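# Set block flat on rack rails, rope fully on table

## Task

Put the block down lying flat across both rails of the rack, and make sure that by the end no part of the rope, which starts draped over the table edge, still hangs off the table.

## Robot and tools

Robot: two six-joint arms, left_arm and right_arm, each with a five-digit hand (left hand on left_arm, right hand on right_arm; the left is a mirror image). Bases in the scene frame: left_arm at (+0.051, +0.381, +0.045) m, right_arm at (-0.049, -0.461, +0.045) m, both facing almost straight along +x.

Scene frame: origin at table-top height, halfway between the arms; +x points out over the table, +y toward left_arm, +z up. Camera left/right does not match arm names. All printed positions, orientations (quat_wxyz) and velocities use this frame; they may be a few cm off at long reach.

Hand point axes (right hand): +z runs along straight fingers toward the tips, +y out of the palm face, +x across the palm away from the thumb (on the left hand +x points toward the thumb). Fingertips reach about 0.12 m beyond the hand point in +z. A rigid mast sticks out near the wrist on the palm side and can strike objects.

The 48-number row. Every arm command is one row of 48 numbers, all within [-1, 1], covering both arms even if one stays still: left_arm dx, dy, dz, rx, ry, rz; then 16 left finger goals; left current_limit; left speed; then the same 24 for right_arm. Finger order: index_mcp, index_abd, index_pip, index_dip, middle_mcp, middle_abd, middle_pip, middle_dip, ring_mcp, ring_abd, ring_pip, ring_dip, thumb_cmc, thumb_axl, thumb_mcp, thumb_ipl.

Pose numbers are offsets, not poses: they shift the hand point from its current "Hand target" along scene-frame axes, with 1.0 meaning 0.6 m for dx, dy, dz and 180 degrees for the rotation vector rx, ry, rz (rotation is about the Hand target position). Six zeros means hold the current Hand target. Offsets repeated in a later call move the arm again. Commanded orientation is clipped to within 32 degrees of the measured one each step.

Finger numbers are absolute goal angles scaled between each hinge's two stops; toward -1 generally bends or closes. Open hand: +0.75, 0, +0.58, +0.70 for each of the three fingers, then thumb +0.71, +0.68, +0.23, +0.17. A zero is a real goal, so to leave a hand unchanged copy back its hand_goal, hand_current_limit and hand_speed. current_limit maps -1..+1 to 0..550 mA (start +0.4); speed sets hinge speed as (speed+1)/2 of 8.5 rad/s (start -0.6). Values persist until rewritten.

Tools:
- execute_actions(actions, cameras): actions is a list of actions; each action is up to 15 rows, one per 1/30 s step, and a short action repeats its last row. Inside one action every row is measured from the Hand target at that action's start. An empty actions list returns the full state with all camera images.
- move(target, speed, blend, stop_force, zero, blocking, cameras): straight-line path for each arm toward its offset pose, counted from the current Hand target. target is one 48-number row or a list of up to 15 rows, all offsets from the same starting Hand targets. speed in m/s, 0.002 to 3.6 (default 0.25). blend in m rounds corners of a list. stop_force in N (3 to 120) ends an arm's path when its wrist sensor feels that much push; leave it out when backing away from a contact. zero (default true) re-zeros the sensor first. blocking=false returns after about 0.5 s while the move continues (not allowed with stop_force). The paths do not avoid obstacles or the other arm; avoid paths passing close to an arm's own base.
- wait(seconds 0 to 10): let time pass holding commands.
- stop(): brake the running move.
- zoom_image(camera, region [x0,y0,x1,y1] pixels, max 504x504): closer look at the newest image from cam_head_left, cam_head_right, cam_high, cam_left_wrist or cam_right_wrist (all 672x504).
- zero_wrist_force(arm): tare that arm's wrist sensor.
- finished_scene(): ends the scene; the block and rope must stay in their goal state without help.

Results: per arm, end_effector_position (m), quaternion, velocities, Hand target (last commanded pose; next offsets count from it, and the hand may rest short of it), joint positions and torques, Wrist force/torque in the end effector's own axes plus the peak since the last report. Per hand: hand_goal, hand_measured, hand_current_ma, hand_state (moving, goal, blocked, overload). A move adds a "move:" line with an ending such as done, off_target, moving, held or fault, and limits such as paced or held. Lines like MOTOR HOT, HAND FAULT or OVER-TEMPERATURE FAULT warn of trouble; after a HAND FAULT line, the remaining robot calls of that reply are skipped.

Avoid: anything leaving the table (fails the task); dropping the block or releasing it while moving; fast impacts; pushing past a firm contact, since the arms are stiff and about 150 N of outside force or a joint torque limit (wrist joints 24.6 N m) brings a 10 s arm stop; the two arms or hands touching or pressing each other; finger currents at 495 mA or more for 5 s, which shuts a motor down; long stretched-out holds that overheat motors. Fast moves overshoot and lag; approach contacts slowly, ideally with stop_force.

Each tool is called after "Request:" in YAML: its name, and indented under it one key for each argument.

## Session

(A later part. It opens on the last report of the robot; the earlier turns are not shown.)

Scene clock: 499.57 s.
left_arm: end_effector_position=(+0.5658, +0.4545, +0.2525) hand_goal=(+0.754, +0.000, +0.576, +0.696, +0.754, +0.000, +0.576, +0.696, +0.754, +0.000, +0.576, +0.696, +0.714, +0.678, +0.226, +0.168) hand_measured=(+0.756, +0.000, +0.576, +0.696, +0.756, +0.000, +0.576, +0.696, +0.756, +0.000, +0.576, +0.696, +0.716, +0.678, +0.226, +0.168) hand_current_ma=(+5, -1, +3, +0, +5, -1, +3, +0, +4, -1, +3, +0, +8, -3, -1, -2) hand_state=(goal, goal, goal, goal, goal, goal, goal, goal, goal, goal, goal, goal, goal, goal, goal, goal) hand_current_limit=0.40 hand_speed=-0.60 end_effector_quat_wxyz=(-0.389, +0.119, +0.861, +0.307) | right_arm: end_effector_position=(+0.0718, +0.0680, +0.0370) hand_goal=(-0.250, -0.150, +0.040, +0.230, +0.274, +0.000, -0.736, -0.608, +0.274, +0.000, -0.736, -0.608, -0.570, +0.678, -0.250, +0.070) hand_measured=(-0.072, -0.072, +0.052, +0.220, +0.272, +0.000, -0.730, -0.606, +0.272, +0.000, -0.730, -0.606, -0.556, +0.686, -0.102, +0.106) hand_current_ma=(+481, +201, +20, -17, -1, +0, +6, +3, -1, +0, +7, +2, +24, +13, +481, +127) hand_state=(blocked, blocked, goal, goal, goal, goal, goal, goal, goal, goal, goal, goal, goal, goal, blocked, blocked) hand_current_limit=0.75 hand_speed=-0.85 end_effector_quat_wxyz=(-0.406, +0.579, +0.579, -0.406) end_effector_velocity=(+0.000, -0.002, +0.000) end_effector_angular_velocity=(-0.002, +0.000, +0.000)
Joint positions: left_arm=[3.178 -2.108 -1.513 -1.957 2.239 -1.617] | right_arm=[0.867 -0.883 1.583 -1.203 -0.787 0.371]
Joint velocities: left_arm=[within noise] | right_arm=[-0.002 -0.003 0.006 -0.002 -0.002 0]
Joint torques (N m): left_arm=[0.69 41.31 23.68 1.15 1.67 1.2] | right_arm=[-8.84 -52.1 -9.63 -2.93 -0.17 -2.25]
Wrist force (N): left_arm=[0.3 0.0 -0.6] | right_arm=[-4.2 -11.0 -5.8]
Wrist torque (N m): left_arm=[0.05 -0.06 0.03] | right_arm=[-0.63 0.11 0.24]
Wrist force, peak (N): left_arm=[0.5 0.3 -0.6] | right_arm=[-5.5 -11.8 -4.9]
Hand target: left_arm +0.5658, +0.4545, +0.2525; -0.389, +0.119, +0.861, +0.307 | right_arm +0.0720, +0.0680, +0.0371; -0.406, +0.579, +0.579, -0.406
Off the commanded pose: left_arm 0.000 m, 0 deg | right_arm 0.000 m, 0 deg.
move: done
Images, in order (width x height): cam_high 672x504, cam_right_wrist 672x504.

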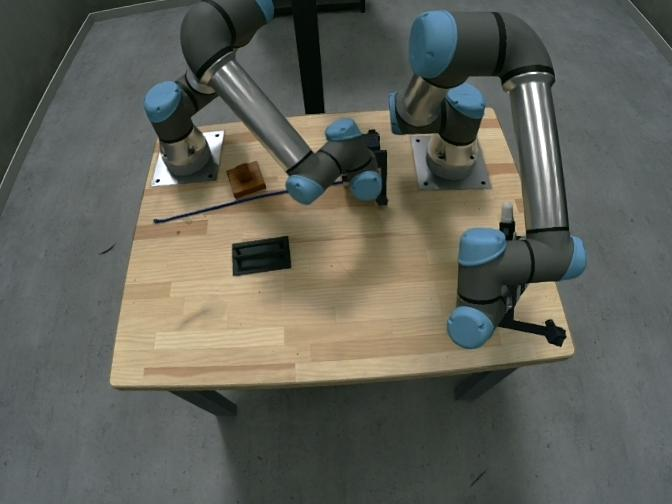

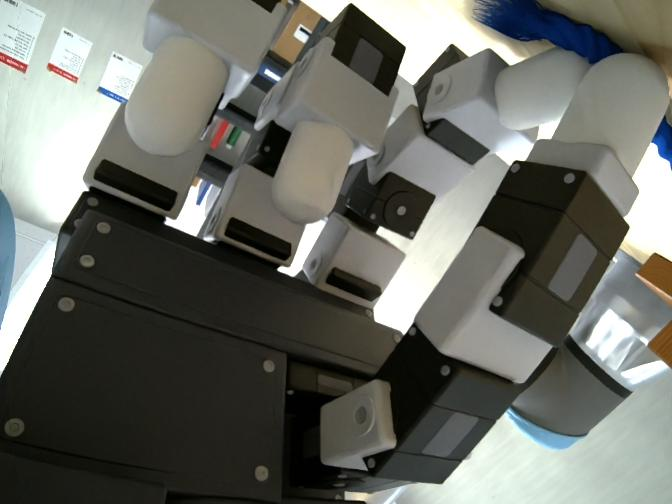

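Request:
move:
  target: [0,0,0,0,0,0,0.754,0,0.576,0.696,0.754,0,0.576,0.696,0.754,0,0.576,0.696,0.714,0.678,0.226,0.168,0.4,-0.6,0,0.1,0,0,0,0,-0.25,-0.15,0.04,0.23,0.274,0,-0.736,-0.608,0.274,0,-0.736,-0.608,-0.571,0.678,-0.25,0.07,0.75,-0.85]
  cameras: []
  speed: 0.04

Request:
move:
  target: [0,0,0,0,0,0,0.754,0,0.576,0.696,0.754,0,0.576,0.696,0.754,0,0.576,0.696,0.714,0.678,0.226,0.168,0.4,-0.6,0,0,0.003,0,0,0,0.315,0,0.08,-0.159,0.274,0,-0.736,-0.608,0.274,0,-0.736,-0.608,-0.571,0.678,0.118,0.168,0.4,-0.6]
  cameras: []
  speed: 0.05

Request:
move:
  target: [0,0,0,0,0,0,0.754,0,0.576,0.696,0.754,0,0.576,0.696,0.754,0,0.576,0.696,0.714,0.678,0.226,0.168,0.4,-0.6,0,0,0.22,0,0,0,0.315,0,0.08,-0.159,0.274,0,-0.736,-0.608,0.274,0,-0.736,-0.608,-0.571,0.678,0.118,0.168,0.4,-0.6]
  cameras: ["cam_high","cam_head_left","cam_head_right"]
  speed: 0.15

Request:
zoom_image:
  camera: "cam_high"
  region: [140, 120, 300, 240]

Request:
zoom_image:
  camera: "cam_head_left"
  region: [330, 290, 490, 410]

Scene clock: 507.67 s.
left_arm: end_effector_position=(+0.5658, +0.4545, +0.2525) hand_goal=(+0.754, +0.000, +0.576, +0.696, +0.754, +0.000, +0.576, +0.696, +0.754, +0.000, +0.576, +0.696, +0.714, +0.678, +0.226, +0.168) hand_measured=(+0.756, +0.000, +0.576, +0.696, +0.756, +0.000, +0.576, +0.696, +0.756, +0.000, +0.576, +0.696, +0.716, +0.678, +0.226, +0.168) hand_current_ma=(+5, -1, +3, +0, +5, -1, +3, +0, +4, -1, +3, +0, +8, -3, -1, -2) hand_state=(goal, goal, goal, goal, goal, goal, goal, goal, goal, goal, goal, goal, goal, goal, goal, goal) hand_current_limit=0.40 hand_speed=-0.60 end_effector_quat_wxyz=(-0.389, +0.119, +0.861, +0.307) | right_arm: end_effector_position=(+0.0719, +0.1053, +0.0371) hand_goal=(-0.250, -0.150, +0.040, +0.230, +0.274, +0.000, -0.736, -0.608, +0.274, +0.000, -0.736, -0.608, -0.570, +0.678, -0.250, +0.070) hand_measured=(-0.072, -0.072, +0.050, +0.218, +0.272, +0.000, -0.730, -0.606, +0.272, +0.000, -0.730, -0.606, -0.556, +0.686, -0.102, +0.106) hand_current_ma=(+481, +201, +17, -19, -2, +0, +6, +3, -1, +0, +7, +2, +24, +13, +481, +129) hand_state=(blocked, blocked, goal, goal, goal, goal, goal, goal, goal, goal, goal, goal, goal, goal, blocked, blocked) hand_current_limit=0.75 hand_speed=-0.85 end_effector_quat_wxyz=(-0.406, +0.579, +0.579, -0.406)
Joint positions: left_arm=[3.178 -2.108 -1.513 -1.957 2.239 -1.617] | right_arm=[0.905 -0.823 1.471 -1.171 -0.754 0.397]
Joint torques (N m): left_arm=[0.41 41.72 23.88 1.22 1.71 1.2] | right_arm=[-0.41 -46.33 -8.12 -2.37 0.09 0.21]
Wrist force (N): left_arm=[0.3 0.2 -0.4] | right_arm=[-4.3 -10.8 -4.9]
Wrist torque (N m): left_arm=[0.06 -0.05 0.03] | right_arm=[-0.59 0.10 0.27]
Wrist force, peak (N): left_arm=[0.2 0.3 -0.9] | right_arm=[-5.9 -11.9 -4.9]
Hand target: left_arm +0.5658, +0.4545, +0.2525; -0.389, +0.119, +0.861, +0.307 | right_arm +0.0719, +0.1052, +0.0371; -0.406, +0.579, +0.579, -0.406 (not the last commanded pose)
Off the commanded pose: left_arm 0.000 m, 0 deg | right_arm 0.023 m, 0 deg.
move: held (right_arm; a check stopped the path); limits=held
pose unreachable (right arm): on one or more control steps of this call, first in action 0 (counted from 0), this arm could not follow its commanded pose, so it was not sent that pose on those steps. It may still have moved: this result reports where it is.
cause: moving toward the commanded pose would bring a part of the arm too close to another arm (a part of this arm just beyond joint 6 (wrist 3) and a part of the left arm just beyond its joint 2 (shoulder lift), 5 mm apart when this arm was first held).
No camera images: "cameras" was empty.

Scene clock: 508.37 s.
left_arm: end_effector_position=(+0.5658, +0.4545, +0.2525) hand_goal=(+0.754, +0.000, +0.576, +0.696, +0.754, +0.000, +0.576, +0.696, +0.754, +0.000, +0.576, +0.696, +0.714, +0.678, +0.226, +0.168) hand_measured=(+0.756, +0.000, +0.576, +0.696, +0.756, +0.000, +0.576, +0.696, +0.756, +0.000, +0.576, +0.696, +0.716, +0.678, +0.226, +0.168) hand_current_ma=(+5, -1, +3, +0, +5, -1, +3, +0, +4, -1, +3, +0, +8, -3, -1, -2) hand_state=(goal, goal, goal, goal, goal, goal, goal, goal, goal, goal, goal, goal, goal, goal, goal, goal) hand_current_limit=0.40 hand_speed=-0.60 end_effector_quat_wxyz=(-0.389, +0.119, +0.861, +0.307) | right_arm: end_effector_position=(+0.0718, +0.1052, +0.0383) hand_goal=(+0.316, +0.000, +0.080, -0.158, +0.274, +0.000, -0.736, -0.608, +0.274, +0.000, -0.736, -0.608, -0.570, +0.678, +0.118, +0.168) hand_measured=(+0.302, -0.002, +0.080, -0.154, +0.272, +0.000, -0.730, -0.606, +0.272, +0.000, -0.730, -0.606, -0.568, +0.680, +0.114, +0.166) hand_current_ma=(-25, -2, +0, +3, -2, +0, +6, +3, -1, +0, +7, +2, +2, +3, -5, -3) hand_state=(goal, goal, goal, goal, goal, goal, goal, goal, goal, goal, goal, goal, goal, goal, goal, goal) hand_current_limit=0.40 hand_speed=-0.60 end_effector_quat_wxyz=(-0.406, +0.579, +0.579, -0.406)
Joint positions: left_arm=[3.178 -2.108 -1.513 -1.957 2.239 -1.617] | right_arm=[0.905 -0.825 1.471 -1.169 -0.754 0.397]
Joint torques (N m): left_arm=[-0.17 41.38 23.37 1.2 1.68 1.23] | right_arm=[-3.89 -58.31 -22.85 1.08 -0.56 -0.46]
Wrist force (N): left_arm=[0.2 0.1 -0.6] | right_arm=[0.0 -0.2 -1.5]
Wrist torque (N m): left_arm=[0.06 -0.03 0.01] | right_arm=[0.05 0.08 0.01]
Wrist force, peak (N): left_arm=[0.2 0.2 -0.8] | right_arm=[-4.4 -10.8 -5.3]
Hand target: left_arm +0.5658, +0.4545, +0.2525; -0.389, +0.119, +0.861, +0.307 | right_arm +0.0718, +0.1052, +0.0383; -0.406, +0.579, +0.579, -0.406 (not the last commanded pose)
Off the commanded pose: left_arm 0.000 m, 0 deg | right_arm 0.001 m, 0 deg.
move: held (right_arm; a check stopped the path); limits=held
pose unreachable (right arm): on one or more control steps of this call, first in action 0 (counted from 0), this arm could not follow its commanded pose, so it was not sent that pose on those steps. It may still have moved: this result reports where it is.
cause: moving toward the commanded pose would bring a part of the arm too close to another arm (a part of this arm just beyond joint 6 (wrist 3) and a part of the left arm just beyond its joint 2 (shoulder lift), where that arm would come to rest).
No camera images: "cameras" was empty.

Scene clock: 508.87 s.
left_arm: end_effector_position=(+0.5658, +0.4545, +0.2525) hand_goal=(+0.754, +0.000, +0.576, +0.696, +0.754, +0.000, +0.576, +0.696, +0.754, +0.000, +0.576, +0.696, +0.714, +0.678, +0.226, +0.168) hand_measured=(+0.756, +0.000, +0.576, +0.696, +0.756, +0.000, +0.576, +0.696, +0.756, +0.000, +0.576, +0.696, +0.716, +0.678, +0.226, +0.168) hand_current_ma=(+5, -1, +3, +0, +5, -1, +3, +0, +4, -1, +3, +0, +8, -3, -1, -2) hand_state=(goal, goal, goal, goal, goal, goal, goal, goal, goal, goal, goal, goal, goal, goal, goal, goal) hand_current_limit=0.40 hand_speed=-0.60 end_effector_quat_wxyz=(-0.389, +0.119, +0.861, +0.307) | right_arm: end_effector_position=(+0.0718, +0.1052, +0.0383) hand_goal=(+0.316, +0.000, +0.080, -0.158, +0.274, +0.000, -0.736, -0.608, +0.274, +0.000, -0.736, -0.608, -0.570, +0.678, +0.118, +0.168) hand_measured=(+0.302, -0.002, +0.080, -0.154, +0.272, +0.000, -0.730, -0.606, +0.272, +0.000, -0.730, -0.606, -0.568, +0.680, +0.114, +0.166) hand_current_ma=(-25, -2, +0, +3, -2, +0, +6, +3, -1, +0, +7, +2, +2, +3, -5, -3) hand_state=(goal, goal, goal, goal, goal, goal, goal, goal, goal, goal, goal, goal, goal, goal, goal, goal) hand_current_limit=0.40 hand_speed=-0.60 end_effector_quat_wxyz=(-0.406, +0.579, +0.579, -0.406)
Joint positions: left_arm=[3.178 -2.108 -1.513 -1.957 2.239 -1.617] | right_arm=[0.905 -0.825 1.471 -1.169 -0.754 0.397]
Joint torques (N m): left_arm=[-0.04 41.38 24.04 1.17 1.7 1.06] | right_arm=[-4.72 -58.55 -21.41 1.12 -0.57 -0.43]
Wrist force (N): left_arm=[0.3 0.2 -0.6] | right_arm=[0.0 -0.2 -1.6]
Wrist torque (N m): left_arm=[0.08 -0.06 0.03] | right_arm=[0.06 0.07 0.01]
Wrist force, peak (N): left_arm=[0.3 0.2 -0.6] | right_arm=[-0.1 -0.3 -1.8]
Hand target: left_arm +0.5658, +0.4545, +0.2525; -0.389, +0.119, +0.861, +0.307 | right_arm +0.0718, +0.1052, +0.0383; -0.406, +0.579, +0.579, -0.406 (not the last commanded pose)
Off the commanded pose: left_arm 0.000 m, 0 deg | right_arm 0.132 m, 0 deg.
move: held (right_arm; a check stopped the path); limits=held
pose unreachable (right arm): on one or more control steps of this call, first in action 0 (counted from 0), this arm could not follow its commanded pose, so it was not sent that pose on those steps. It may still have moved: this result reports where it is.
cause: moving toward the commanded pose would bring a part of the arm too close to another arm (a part of this arm just beyond joint 6 (wrist 3) and a part of the left arm just beyond its joint 2 (shoulder lift), where that arm would come to rest).
Images, in order (width x height): cam_head_left 672x504, cam_head_right 672x504, cam_high 672x504.

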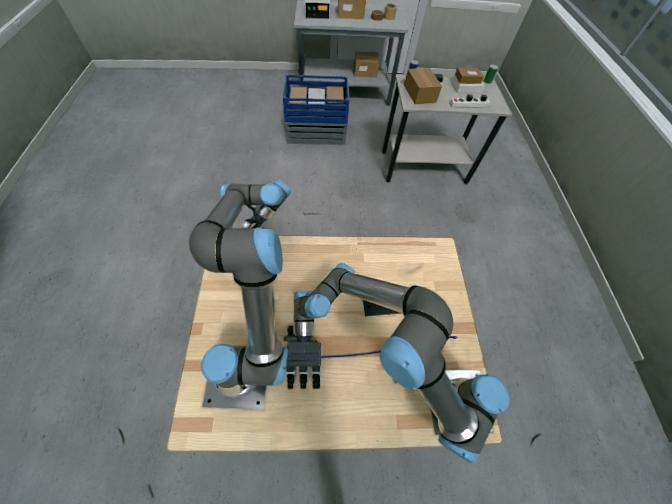

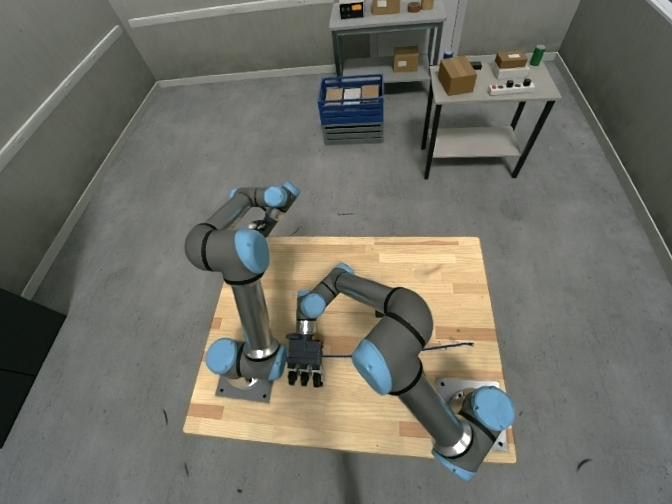

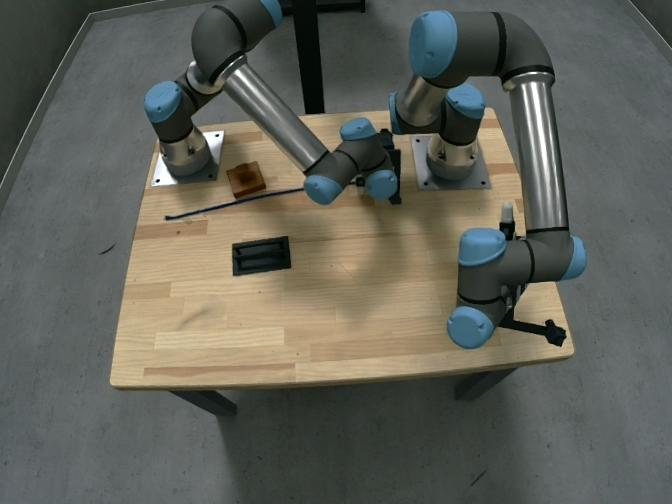

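Scaled by 3.150 from the camera's 672x504 image, which has a finer 960x720 frame.

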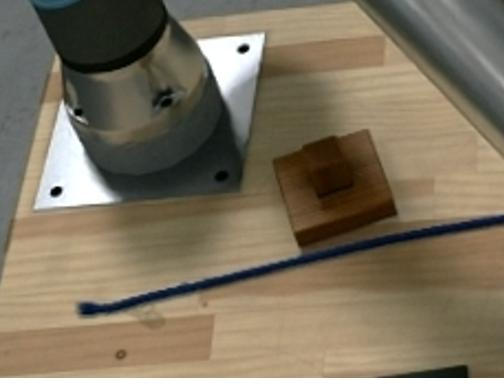

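Scaled by 3.150 from the camera's 672x504 image, which has a finer 960x720 frame.

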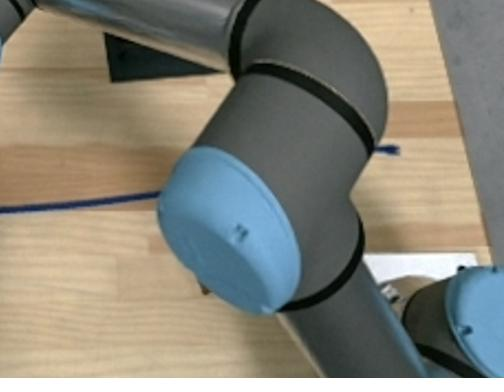

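Request:
move:
  target:
    - [0,0,0,0,0,0,0.754,0,0.576,0.696,0.754,0,0.576,0.696,0.754,0,0.576,0.696,0.714,0.678,0.226,0.168,0.4,-0.6,0.0167,-0.1,0.05,0,0,0,0.315,-0.15,0.08,-0.159,0.274,0,-0.736,-0.608,0.274,0,-0.736,-0.608,-0.571,0.678,0.118,0.168,0.4,-0.6]
    - [0,0,0,0,0,0,0.754,0,0.576,0.696,0.754,0,0.576,0.696,0.754,0,0.576,0.696,0.714,0.678,0.226,0.168,0.4,-0.6,-0.0703,-0.5797,0.2695,0,0,0.1028,0.315,-0.15,0.08,-0.159,0.274,0,-0.736,-0.608,0.274,0,-0.736,-0.608,-0.571,0.678,0.118,0.168,0.4,-0.6]
  cameras: ["cam_head_left","cam_head_right","cam_high","cam_right_wrist"]
  speed: 0.2
  blend: 0.02

Request:
zoom_image:
  camera: "cam_high"
  region: [140, 120, 300, 240]

Request:
zoom_image:
  camera: "cam_head_left"
  region: [330, 290, 490, 410]

Scene clock: 561.27 s.
left_arm: end_effector_position=(+0.5658, +0.4545, +0.2525) hand_goal=(+0.754, +0.000, +0.576, +0.696, +0.754, +0.000, +0.576, +0.696, +0.754, +0.000, +0.576, +0.696, +0.714, +0.678, +0.226, +0.168) hand_measured=(+0.756, +0.000, +0.576, +0.696, +0.756, +0.000, +0.576, +0.696, +0.756, +0.000, +0.576, +0.696, +0.716, +0.678, +0.226, +0.168) hand_current_ma=(+5, -1, +3, +0, +5, -1, +3, +0, +4, -1, +3, +0, +8, -3, -1, -2) hand_state=(goal, goal, goal, goal, goal, goal, goal, goal, goal, goal, goal, goal, goal, goal, goal, goal) hand_current_limit=0.40 hand_speed=-0.60 end_effector_quat_wxyz=(-0.389, +0.119, +0.861, +0.307) | right_arm: end_effector_position=(+0.0297, -0.2426, +0.1999) hand_goal=(+0.316, -0.150, +0.080, -0.158, +0.274, +0.000, -0.736, -0.608, +0.274, +0.000, -0.736, -0.608, -0.570, +0.678, +0.118, +0.168) hand_measured=(+0.304, -0.146, +0.080, -0.154, +0.272, +0.000, -0.730, -0.606, +0.272, +0.000, -0.730, -0.606, -0.570, +0.680, +0.114, +0.166) hand_current_ma=(-22, +4, +0, +3, -2, +0, +6, +3, -1, +0, +7, +2, +1, +3, -5, -3) hand_state=(goal, goal, goal, goal, goal, goal, goal, goal, goal, goal, goal, goal, goal, goal, goal, goal) hand_current_limit=0.40 hand_speed=-0.60 end_effector_quat_wxyz=(-0.335, +0.478, +0.665, -0.466)
Joint positions: left_arm=[3.178 -2.108 -1.513 -1.957 2.239 -1.617] | right_arm=[0.546 -1.612 2.088 -0.832 -1.378 0.071]
Joint torques (N m): left_arm=[0.26 41.03 23.86 1.23 1.67 1.16] | right_arm=[-6.85 -27.56 -14.88 1.7 -1.62 0.99]
Wrist force (N): left_arm=[0.1 0.0 -0.6] | right_arm=[-0.1 -0.3 -1.8]
Wrist torque (N m): left_arm=[0.05 -0.03 0.02] | right_arm=[0.06 0.09 0.00]
Wrist force, peak (N): left_arm=[0.4 0.4 -0.7] | right_arm=[1.7 0.7 -1.2]
Hand target: left_arm +0.5658, +0.4545, +0.2525; -0.389, +0.119, +0.861, +0.307 | right_arm +0.0297, -0.2427, +0.2000; -0.335, +0.478, +0.665, -0.466
Off the commanded pose: left_arm 0.000 m, 0 deg | right_arm 0.000 m, 0 deg.
move: done
Images, in order (width x height): cam_head_left 672x504, cam_head_right 672x504, cam_high 672x504, cam_right_wrist 672x504.

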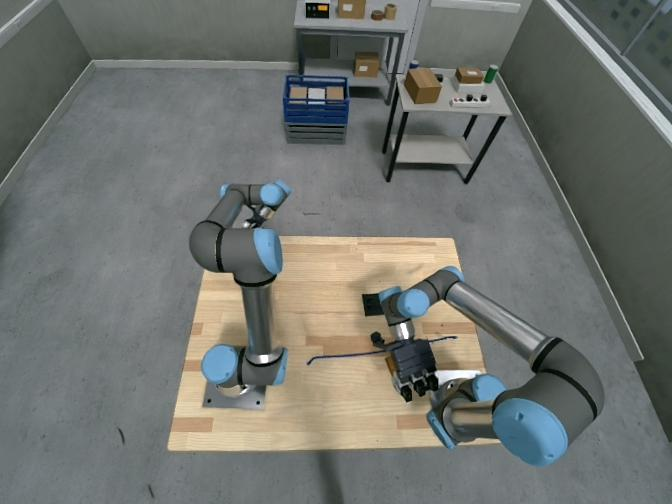

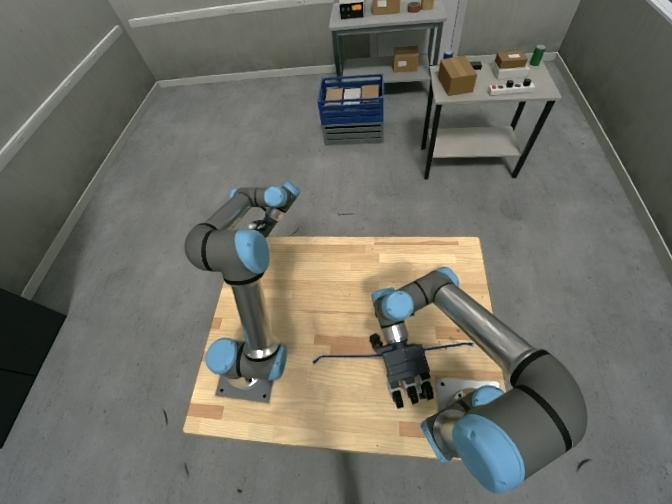

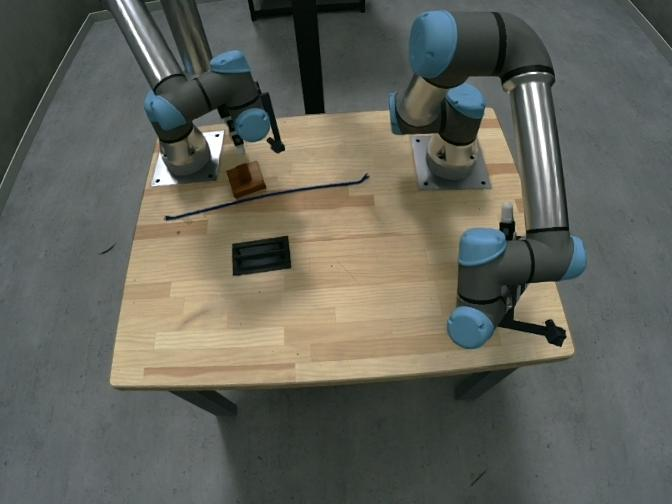

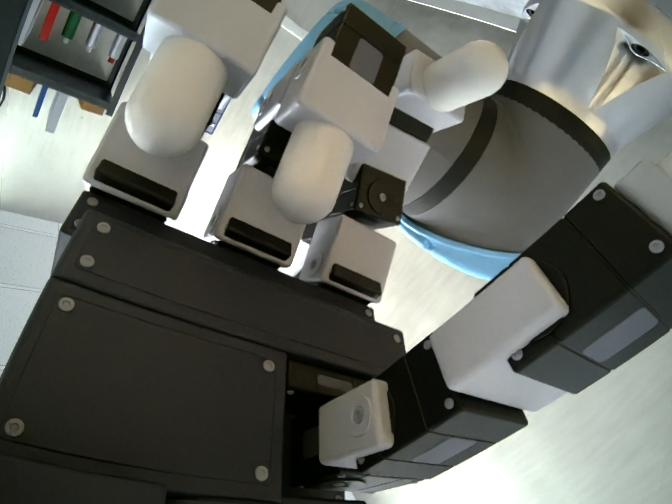

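Scaled by 3.150 from the camera's 672x504 image, which has a finer 960x720 frame.

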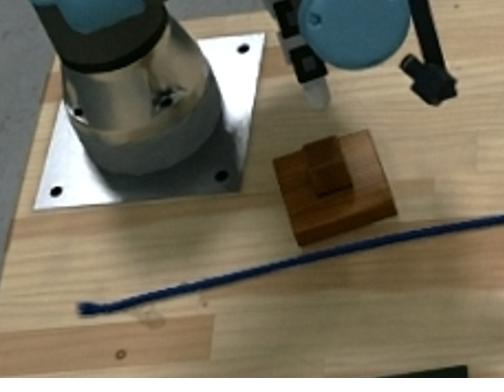

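Scaled by 3.150 from the camera's 672x504 image, which has a finer 960x720 frame.

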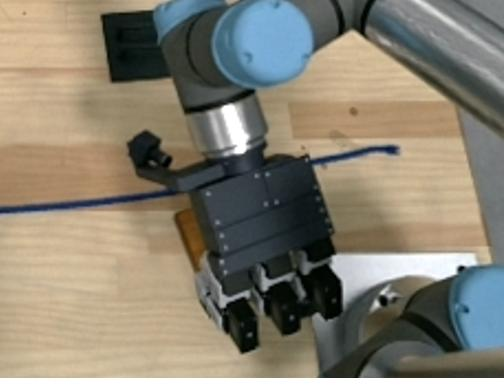

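Request:
move:
  target: [0,0,0,0,0,0,0.754,0,0.576,0.696,0.754,0,0.576,0.696,0.754,0,0.576,0.696,0.714,0.678,0.226,0.168,0.4,-0.6,0,0,-0.14,0,0,0,0.315,-0.15,0.08,-0.159,0.274,0,-0.736,-0.608,0.274,0,-0.736,-0.608,-0.571,0.678,0.118,0.168,0.4,-0.6]
  cameras: ["cam_high","cam_right_wrist"]
  speed: 0.1

Request:
zoom_image:
  camera: "cam_high"
  region: [190, 110, 310, 220]

Request:
zoom_image:
  camera: "cam_right_wrist"
  region: [372, 0, 672, 240]

Scene clock: 573.20 s.
left_arm: end_effector_position=(+0.5658, +0.4545, +0.2525) hand_goal=(+0.754, +0.000, +0.576, +0.696, +0.754, +0.000, +0.576, +0.696, +0.754, +0.000, +0.576, +0.696, +0.714, +0.678, +0.226, +0.168) hand_measured=(+0.756, +0.000, +0.576, +0.696, +0.756, +0.000, +0.576, +0.696, +0.756, +0.000, +0.576, +0.696, +0.716, +0.678, +0.226, +0.168) hand_current_ma=(+5, -1, +3, +0, +5, -1, +3, +0, +4, -1, +3, +0, +8, -3, -1, -2) hand_state=(goal, goal, goal, goal, goal, goal, goal, goal, goal, goal, goal, goal, goal, goal, goal, goal) hand_current_limit=0.40 hand_speed=-0.60 end_effector_quat_wxyz=(-0.389, +0.119, +0.861, +0.307) | right_arm: end_effector_position=(+0.0296, -0.2427, +0.1160) hand_goal=(+0.316, -0.150, +0.080, -0.158, +0.274, +0.000, -0.736, -0.608, +0.274, +0.000, -0.736, -0.608, -0.570, +0.678, +0.118, +0.168) hand_measured=(+0.304, -0.146, +0.080, -0.154, +0.272, +0.000, -0.730, -0.606, +0.272, +0.000, -0.730, -0.606, -0.570, +0.680, +0.114, +0.166) hand_current_ma=(-22, +4, +0, +3, -2, +0, +6, +3, -1, +0, +7, +2, +1, +3, -5, -3) hand_state=(goal, goal, goal, goal, goal, goal, goal, goal, goal, goal, goal, goal, goal, goal, goal, goal) hand_current_limit=0.40 hand_speed=-0.60 end_effector_quat_wxyz=(-0.335, +0.478, +0.665, -0.466)
Joint positions: left_arm=[3.178 -2.108 -1.513 -1.957 2.239 -1.617] | right_arm=[0.546 -1.478 2.211 -1.088 -1.378 0.071]
Joint torques (N m): left_arm=[0.54 41.87 23.94 1.26 1.69 1.18] | right_arm=[-3.5 -21.15 -17.79 -0.32 -0.44 0.59]
Wrist force (N): left_arm=[0.2 0.2 -0.4] | right_arm=[-0.2 -0.1 -1.7]
Wrist torque (N m): left_arm=[0.06 -0.03 0.01] | right_arm=[0.05 0.10 0.01]
Wrist force, peak (N): left_arm=[0.3 0.3 -0.8] | right_arm=[0.0 -1.4 -2.0]
Hand target: left_arm +0.5658, +0.4545, +0.2525; -0.389, +0.119, +0.861, +0.307 | right_arm +0.0297, -0.2427, +0.1160; -0.335, +0.478, +0.665, -0.466
Off the commanded pose: left_arm 0.000 m, 0 deg | right_arm 0.000 m, 0 deg.
move: done
Images, in order (width x height): cam_high 672x504, cam_right_wrist 672x504.

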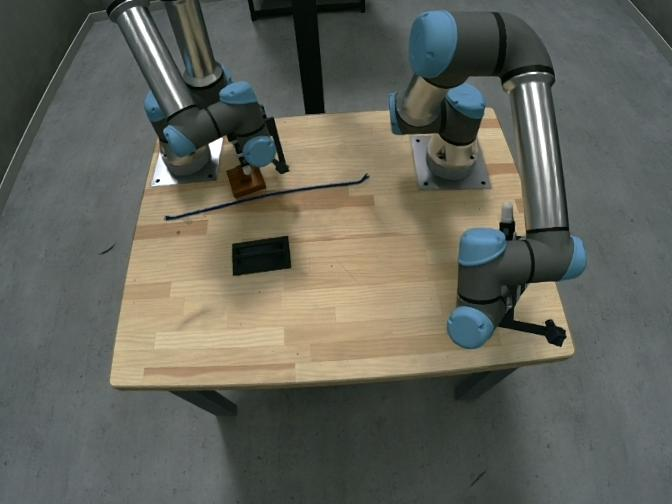

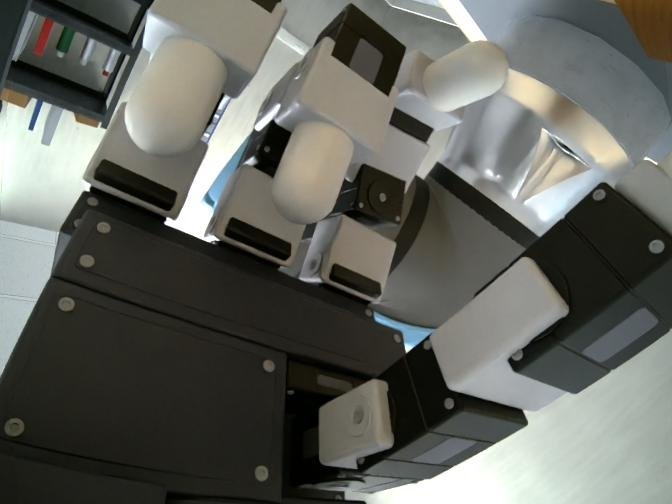

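Scaled by 4.200 from the camera's 672x504 image, which has a finer 960x720 frame.

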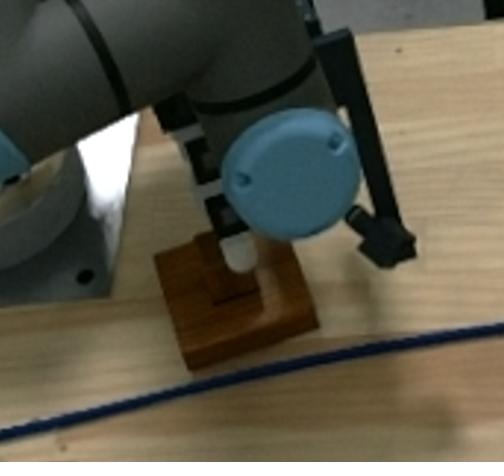

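Scaled by 1.680 from the camera's 672x504 image, which has a finer 960x720 frame.

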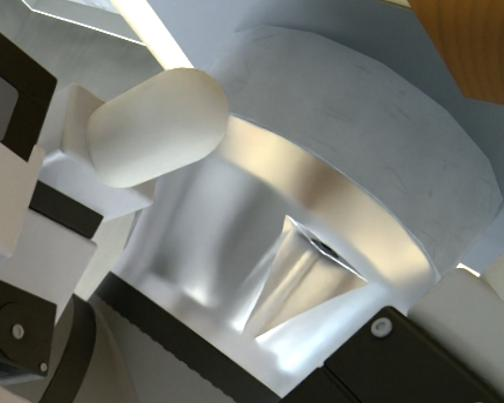

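Request:
move:
  target: [0,0,0,0,0,0,0.754,0,0.576,0.696,0.754,0,0.576,0.696,0.754,0,0.576,0.696,0.714,0.678,0.226,0.168,0.4,-0.6,0,0,-0.0717,0,0,0,0.315,-0.15,0.08,-0.159,0.274,0,-0.736,-0.608,0.274,0,-0.736,-0.608,-0.571,0.678,0.118,0.168,0.4,-0.6]
  cameras: ["cam_high","cam_right_wrist"]
  speed: 0.04
  stop_force: 5

Request:
zoom_image:
  camera: "cam_high"
  region: [190, 110, 310, 220]

Request:
zoom_image:
  camera: "cam_right_wrist"
  region: [372, 0, 672, 240]

Scene clock: 584.57 s.
left_arm: end_effector_position=(+0.5658, +0.4545, +0.2525) hand_goal=(+0.754, +0.000, +0.576, +0.696, +0.754, +0.000, +0.576, +0.696, +0.754, +0.000, +0.576, +0.696, +0.714, +0.678, +0.226, +0.168) hand_measured=(+0.756, +0.000, +0.576, +0.696, +0.756, +0.000, +0.576, +0.696, +0.756, +0.000, +0.576, +0.696, +0.716, +0.678, +0.226, +0.168) hand_current_ma=(+5, -1, +3, +0, +5, -1, +3, +0, +4, -1, +3, +0, +8, -3, -1, -2) hand_state=(goal, goal, goal, goal, goal, goal, goal, goal, goal, goal, goal, goal, goal, goal, goal, goal) hand_current_limit=0.40 hand_speed=-0.60 end_effector_quat_wxyz=(-0.389, +0.119, +0.861, +0.307) | right_arm: end_effector_position=(+0.0297, -0.2427, +0.0730) hand_goal=(+0.316, -0.150, +0.080, -0.158, +0.274, +0.000, -0.736, -0.608, +0.274, +0.000, -0.736, -0.608, -0.570, +0.678, +0.118, +0.168) hand_measured=(+0.304, -0.146, +0.080, -0.154, +0.272, +0.000, -0.730, -0.606, +0.272, +0.000, -0.730, -0.606, -0.570, +0.680, +0.114, +0.166) hand_current_ma=(-22, +4, +0, +3, -2, +0, +6, +3, -1, +0, +7, +2, +1, +3, -5, -3) hand_state=(goal, goal, goal, goal, goal, goal, goal, goal, goal, goal, goal, goal, goal, goal, goal, goal) hand_current_limit=0.40 hand_speed=-0.60 end_effector_quat_wxyz=(-0.335, +0.478, +0.665, -0.466)
Joint positions: left_arm=[3.178 -2.108 -1.513 -1.957 2.239 -1.617] | right_arm=[0.546 -1.385 2.256 -1.226 -1.378 0.071]
Joint torques (N m): left_arm=[0.66 41.45 24.18 1.28 1.7 1.22] | right_arm=[2.97 -33.09 -19.06 -0.45 0.47 1.29]
Wrist force (N): left_arm=[0.1 0.1 -0.6] | right_arm=[-0.2 -0.1 -1.4]
Wrist torque (N m): left_arm=[0.07 -0.02 0.01] | right_arm=[0.04 0.09 0.02]
Wrist force, peak (N): left_arm=[0.2 0.2 -0.9] | right_arm=[-0.3 -0.7 -2.0]
Hand target: left_arm +0.5658, +0.4545, +0.2525; -0.389, +0.119, +0.861, +0.307 | right_arm +0.0297, -0.2427, +0.0730; -0.335, +0.478, +0.665, -0.466
Off the commanded pose: left_arm 0.000 m, 0 deg | right_arm 0.000 m, 0 deg.
move: done
Images, in order (width x height): cam_high 672x504, cam_right_wrist 672x504.

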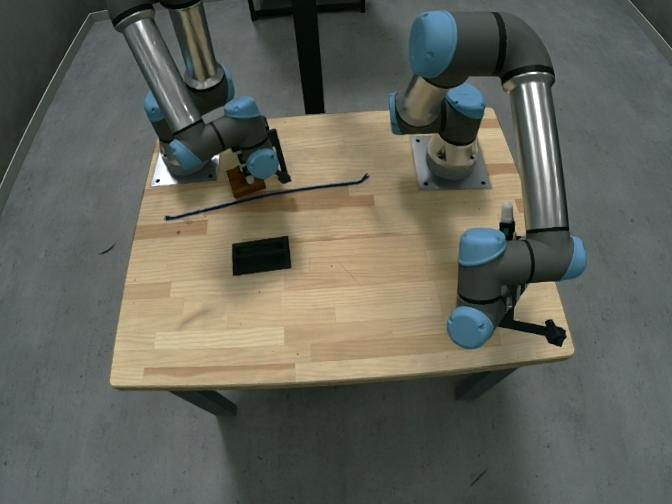

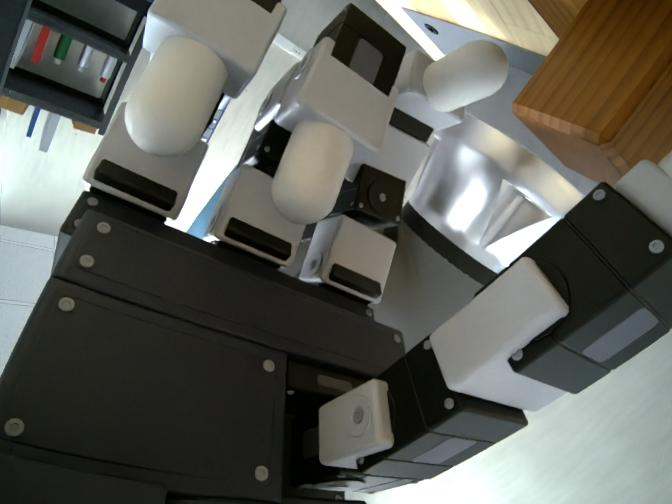

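Scaled by 4.200 from the camera's 672x504 image, which has a finer 960x720 frame.

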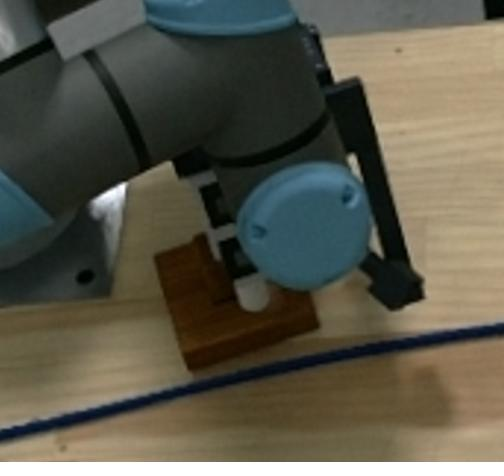

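Scaled by 1.680 from the camera's 672x504 image, which has a finer 960x720 frame.

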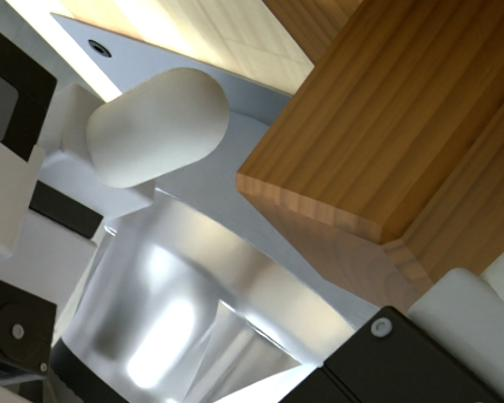

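Request:
move:
  target: [0,0,0,0,0,0,0.754,0,0.576,0.696,0.754,0,0.576,0.696,0.754,0,0.576,0.696,0.714,0.678,0.226,0.168,0.4,-0.6,0,0,0,0,0,0,0.12,-0.15,0.055,0.04,0.274,0,-0.736,-0.608,0.274,0,-0.736,-0.608,-0.571,0.678,0.01,0.16,0.4,-0.8]
  cameras: ["cam_right_wrist"]

Request:
zoom_image:
  camera: "cam_right_wrist"
  region: [372, 0, 672, 240]

Scene clock: 590.90 s.
left_arm: end_effector_position=(+0.5658, +0.4545, +0.2525) hand_goal=(+0.754, +0.000, +0.576, +0.696, +0.754, +0.000, +0.576, +0.696, +0.754, +0.000, +0.576, +0.696, +0.714, +0.678, +0.226, +0.168) hand_measured=(+0.756, +0.000, +0.576, +0.696, +0.756, +0.000, +0.576, +0.696, +0.756, +0.000, +0.576, +0.696, +0.716, +0.678, +0.226, +0.168) hand_current_ma=(+5, -1, +3, +0, +5, -1, +3, +0, +4, -1, +3, +0, +8, -3, -1, -2) hand_state=(goal, goal, goal, goal, goal, goal, goal, goal, goal, goal, goal, goal, goal, goal, goal, goal) hand_current_limit=0.40 hand_speed=-0.60 end_effector_quat_wxyz=(-0.389, +0.119, +0.861, +0.307) | right_arm: end_effector_position=(+0.0297, -0.2427, +0.0730) hand_goal=(+0.120, -0.150, +0.056, +0.040, +0.274, +0.000, -0.736, -0.608, +0.274, +0.000, -0.736, -0.608, -0.570, +0.678, +0.010, +0.160) hand_measured=(+0.118, -0.146, +0.058, +0.038, +0.272, +0.000, -0.730, -0.606, +0.272, +0.000, -0.730, -0.606, -0.570, +0.680, +0.020, +0.162) hand_current_ma=(-1, +4, +3, -2, -2, +0, +6, +3, -1, +0, +7, +2, +1, +3, +23, +3) hand_state=(goal, goal, goal, goal, goal, goal, goal, goal, goal, goal, goal, goal, goal, goal, goal, goal) hand_current_limit=0.40 hand_speed=-0.80 end_effector_quat_wxyz=(-0.335, +0.478, +0.665, -0.466)
Joint positions: left_arm=[3.178 -2.108 -1.513 -1.957 2.239 -1.617] | right_arm=[0.546 -1.385 2.256 -1.226 -1.378 0.071]
Joint torques (N m): left_arm=[0.38 41.85 24.08 1.25 1.74 1.11] | right_arm=[3.34 -34.75 -19 -0.32 0.52 1.23]
Wrist force (N): left_arm=[0.2 0.2 -0.6] | right_arm=[-0.1 0.5 -1.8]
Wrist torque (N m): left_arm=[0.07 -0.03 0.01] | right_arm=[0.09 0.08 0.02]
Wrist force, peak (N): left_arm=[0.3 0.3 -0.8] | right_arm=[0.0 0.5 -2.1]
Hand target: left_arm +0.5658, +0.4545, +0.2525; -0.389, +0.119, +0.861, +0.307 | right_arm +0.0297, -0.2427, +0.0730; -0.335, +0.478, +0.665, -0.466
Off the commanded pose: left_arm 0.000 m, 0 deg | right_arm 0.000 m, 0 deg.
move: done
Images, in order (width x height): cam_right_wrist 672x504.

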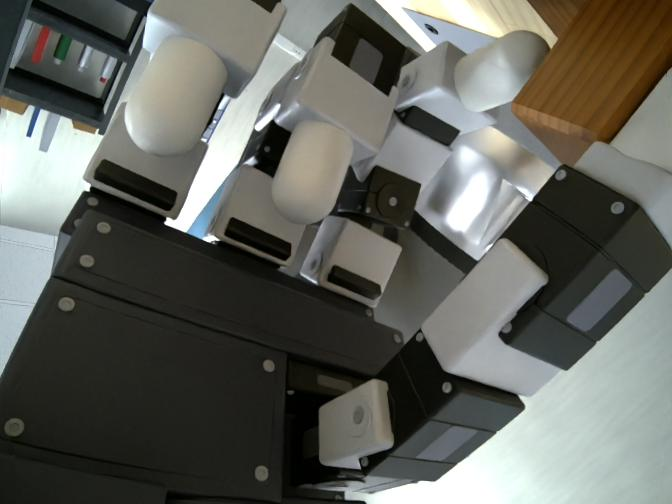

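Scaled by 1.680 from the camera's 672x504 image, which has a finer 960x720 frame.

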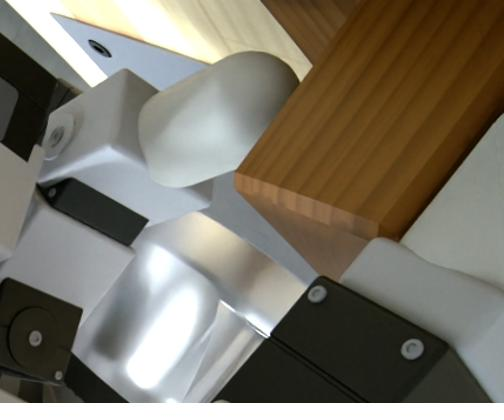

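Request:
move:
  target: [0,0,0,0,0,0,0.754,0,0.576,0.696,0.754,0,0.576,0.696,0.754,0,0.576,0.696,0.714,0.678,0.226,0.168,0.4,-0.6,0,0,0,0,0,0,0.06,-0.15,0.05,0.06,0.274,0,-0.736,-0.608,0.274,0,-0.736,-0.608,-0.571,0.678,0.0,0.15,0.4,-0.85]
  cameras: []

Request:
move:
  target: [0,0,0,0,0,0,0.754,0,0.576,0.696,0.754,0,0.576,0.696,0.754,0,0.576,0.696,0.714,0.678,0.226,0.168,0.4,-0.6,0,0,0,0,0,0,-0.15,-0.15,0.03,0.06,0.274,0,-0.736,-0.608,0.274,0,-0.736,-0.608,-0.571,0.678,-0.16,0.08,0.6,-0.85]
  cameras: ["cam_right_wrist","cam_high"]

Request:
zoom_image:
  camera: "cam_right_wrist"
  region: [372, 0, 672, 240]

Request:
zoom_image:
  camera: "cam_high"
  region: [190, 110, 310, 220]

Scene clock: 596.00 s.
left_arm: end_effector_position=(+0.5658, +0.4545, +0.2525) hand_goal=(+0.754, +0.000, +0.576, +0.696, +0.754, +0.000, +0.576, +0.696, +0.754, +0.000, +0.576, +0.696, +0.714, +0.678, +0.226, +0.168) hand_measured=(+0.756, +0.000, +0.576, +0.696, +0.756, +0.000, +0.576, +0.696, +0.756, +0.000, +0.576, +0.696, +0.716, +0.678, +0.226, +0.168) hand_current_ma=(+5, -1, +3, +0, +5, -1, +3, +0, +4, -1, +3, +0, +8, -3, -1, -2) hand_state=(goal, goal, goal, goal, goal, goal, goal, goal, goal, goal, goal, goal, goal, goal, goal, goal) hand_current_limit=0.40 hand_speed=-0.60 end_effector_quat_wxyz=(-0.389, +0.119, +0.861, +0.307) | right_arm: end_effector_position=(+0.0297, -0.2427, +0.0730) hand_goal=(+0.060, -0.150, +0.050, +0.060, +0.274, +0.000, -0.736, -0.608, +0.274, +0.000, -0.736, -0.608, -0.570, +0.678, +0.000, +0.150) hand_measured=(+0.068, -0.146, +0.054, +0.058, +0.272, +0.000, -0.730, -0.606, +0.272, +0.000, -0.730, -0.606, -0.570, +0.680, +0.012, +0.158) hand_current_ma=(+13, +4, +5, -1, -2, +0, +6, +3, -1, +0, +7, +2, +1, +2, +31, +15) hand_state=(goal, goal, goal, goal, goal, goal, goal, goal, goal, goal, goal, goal, goal, goal, goal, goal) hand_current_limit=0.40 hand_speed=-0.85 end_effector_quat_wxyz=(-0.335, +0.478, +0.665, -0.466)
Joint positions: left_arm=[3.178 -2.108 -1.513 -1.957 2.239 -1.617] | right_arm=[0.546 -1.385 2.256 -1.226 -1.378 0.071]
Joint torques (N m): left_arm=[0.11 41.54 24.56 1.31 1.61 1.14] | right_arm=[3.87 -32.62 -10.68 -0.21 0.46 1.36]
Wrist force (N): left_arm=[0.1 0.1 -0.5] | right_arm=[-0.3 -0.2 -1.3]
Wrist torque (N m): left_arm=[0.05 -0.02 0.01] | right_arm=[0.08 0.11 0.00]
Wrist force, peak (N): left_arm=[0.3 0.3 -0.8] | right_arm=[-0.1 0.4 -2.1]
Hand target: left_arm +0.5658, +0.4545, +0.2525; -0.389, +0.119, +0.861, +0.307 | right_arm +0.0297, -0.2427, +0.0730; -0.335, +0.478, +0.665, -0.466
Off the commanded pose: left_arm 0.000 m, 0 deg | right_arm 0.000 m, 0 deg.
move: done
No camera images: "cameras" was empty.

Scene clock: 596.50 s.
left_arm: end_effector_position=(+0.5658, +0.4545, +0.2525) hand_goal=(+0.754, +0.000, +0.576, +0.696, +0.754, +0.000, +0.576, +0.696, +0.754, +0.000, +0.576, +0.696, +0.714, +0.678, +0.226, +0.168) hand_measured=(+0.756, +0.000, +0.576, +0.696, +0.756, +0.000, +0.576, +0.696, +0.756, +0.000, +0.576, +0.696, +0.716, +0.678, +0.226, +0.168) hand_current_ma=(+5, -1, +3, +0, +5, -1, +3, +0, +4, -1, +3, +0, +8, -3, -1, -2) hand_state=(goal, goal, goal, goal, goal, goal, goal, goal, goal, goal, goal, goal, goal, goal, goal, goal) hand_current_limit=0.40 hand_speed=-0.60 end_effector_quat_wxyz=(-0.389, +0.119, +0.861, +0.307) | right_arm: end_effector_position=(+0.0297, -0.2427, +0.0730) hand_goal=(-0.150, -0.150, +0.030, +0.060, +0.274, +0.000, -0.736, -0.608, +0.274, +0.000, -0.736, -0.608, -0.570, +0.678, -0.160, +0.080) hand_measured=(+0.066, -0.146, +0.052, +0.060, +0.272, +0.000, -0.730, -0.606, +0.272, +0.000, -0.730, -0.606, -0.570, +0.680, +0.012, +0.140) hand_current_ma=(+440, +4, +44, +0, -2, +0, +6, +3, -1, +0, +7, +2, +0, +2, +440, +245) hand_state=(blocked, goal, blocked, goal, goal, goal, goal, goal, goal, goal, goal, goal, goal, goal, blocked, blocked) hand_current_limit=0.60 hand_speed=-0.85 end_effector_quat_wxyz=(-0.335, +0.478, +0.665, -0.466)
Joint positions: left_arm=[3.178 -2.108 -1.513 -1.957 2.239 -1.617] | right_arm=[0.546 -1.385 2.256 -1.226 -1.378 0.071]
Joint torques (N m): left_arm=[0.08 41.85 24.92 1.27 1.81 1.13] | right_arm=[2.81 -32.03 -10.61 -0.1 0.46 1.27]
Wrist force (N): left_arm=[0.1 -0.1 -0.4] | right_arm=[-0.2 0.0 -1.9]
Wrist torque (N m): left_arm=[0.02 -0.03 0.02] | right_arm=[0.14 0.09 0.01]
Wrist force, peak (N): left_arm=[0.4 0.2 -0.7] | right_arm=[-0.2 0.1 -2.0]
Hand target: left_arm +0.5658, +0.4545, +0.2525; -0.389, +0.119, +0.861, +0.307 | right_arm +0.0297, -0.2427, +0.0730; -0.335, +0.478, +0.665, -0.466
Off the commanded pose: left_arm 0.000 m, 0 deg | right_arm 0.000 m, 0 deg.
move: done
Images, in order (width x height): cam_high 672x504, cam_right_wrist 672x504.

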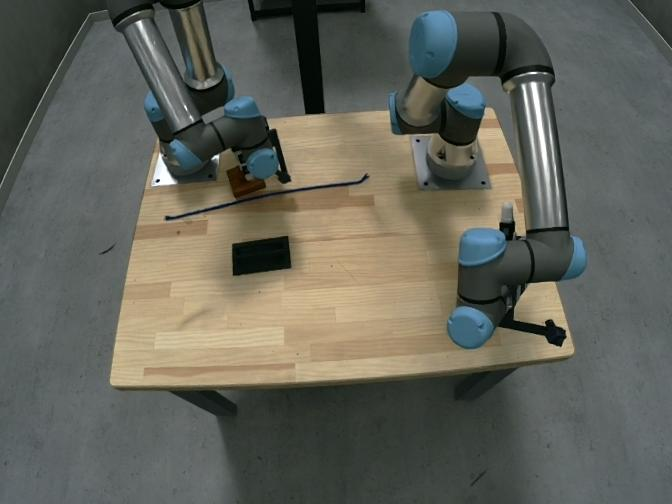

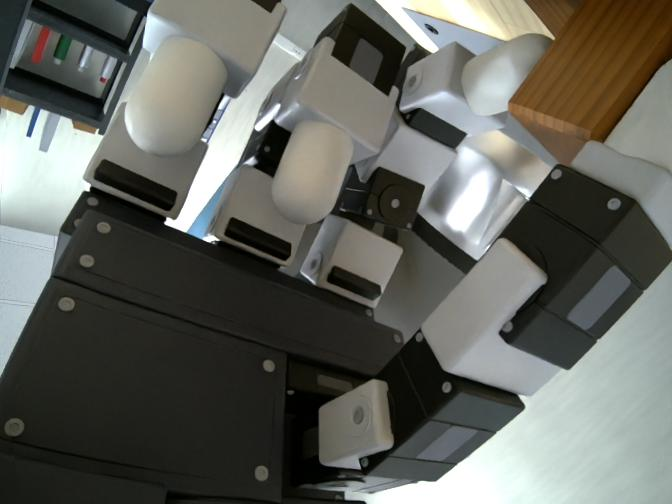

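Scaled by 1.680 from the camera's 672x504 image, which has a finer 960x720 frame.

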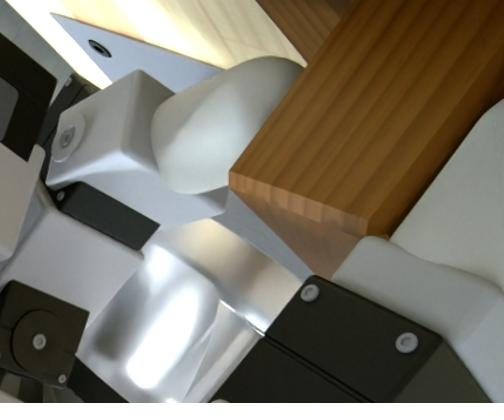

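Scaled by 4.200 from the camera's 672x504 image, which has a finer 960x720 frame.

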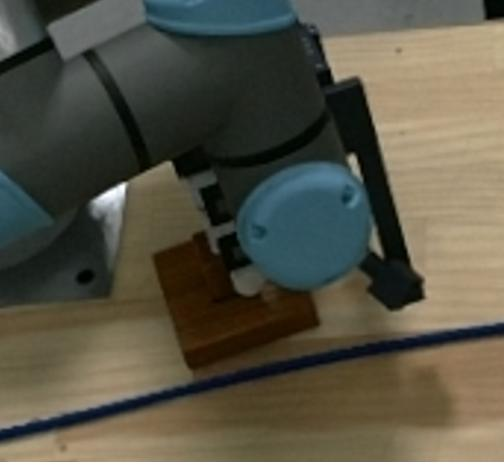

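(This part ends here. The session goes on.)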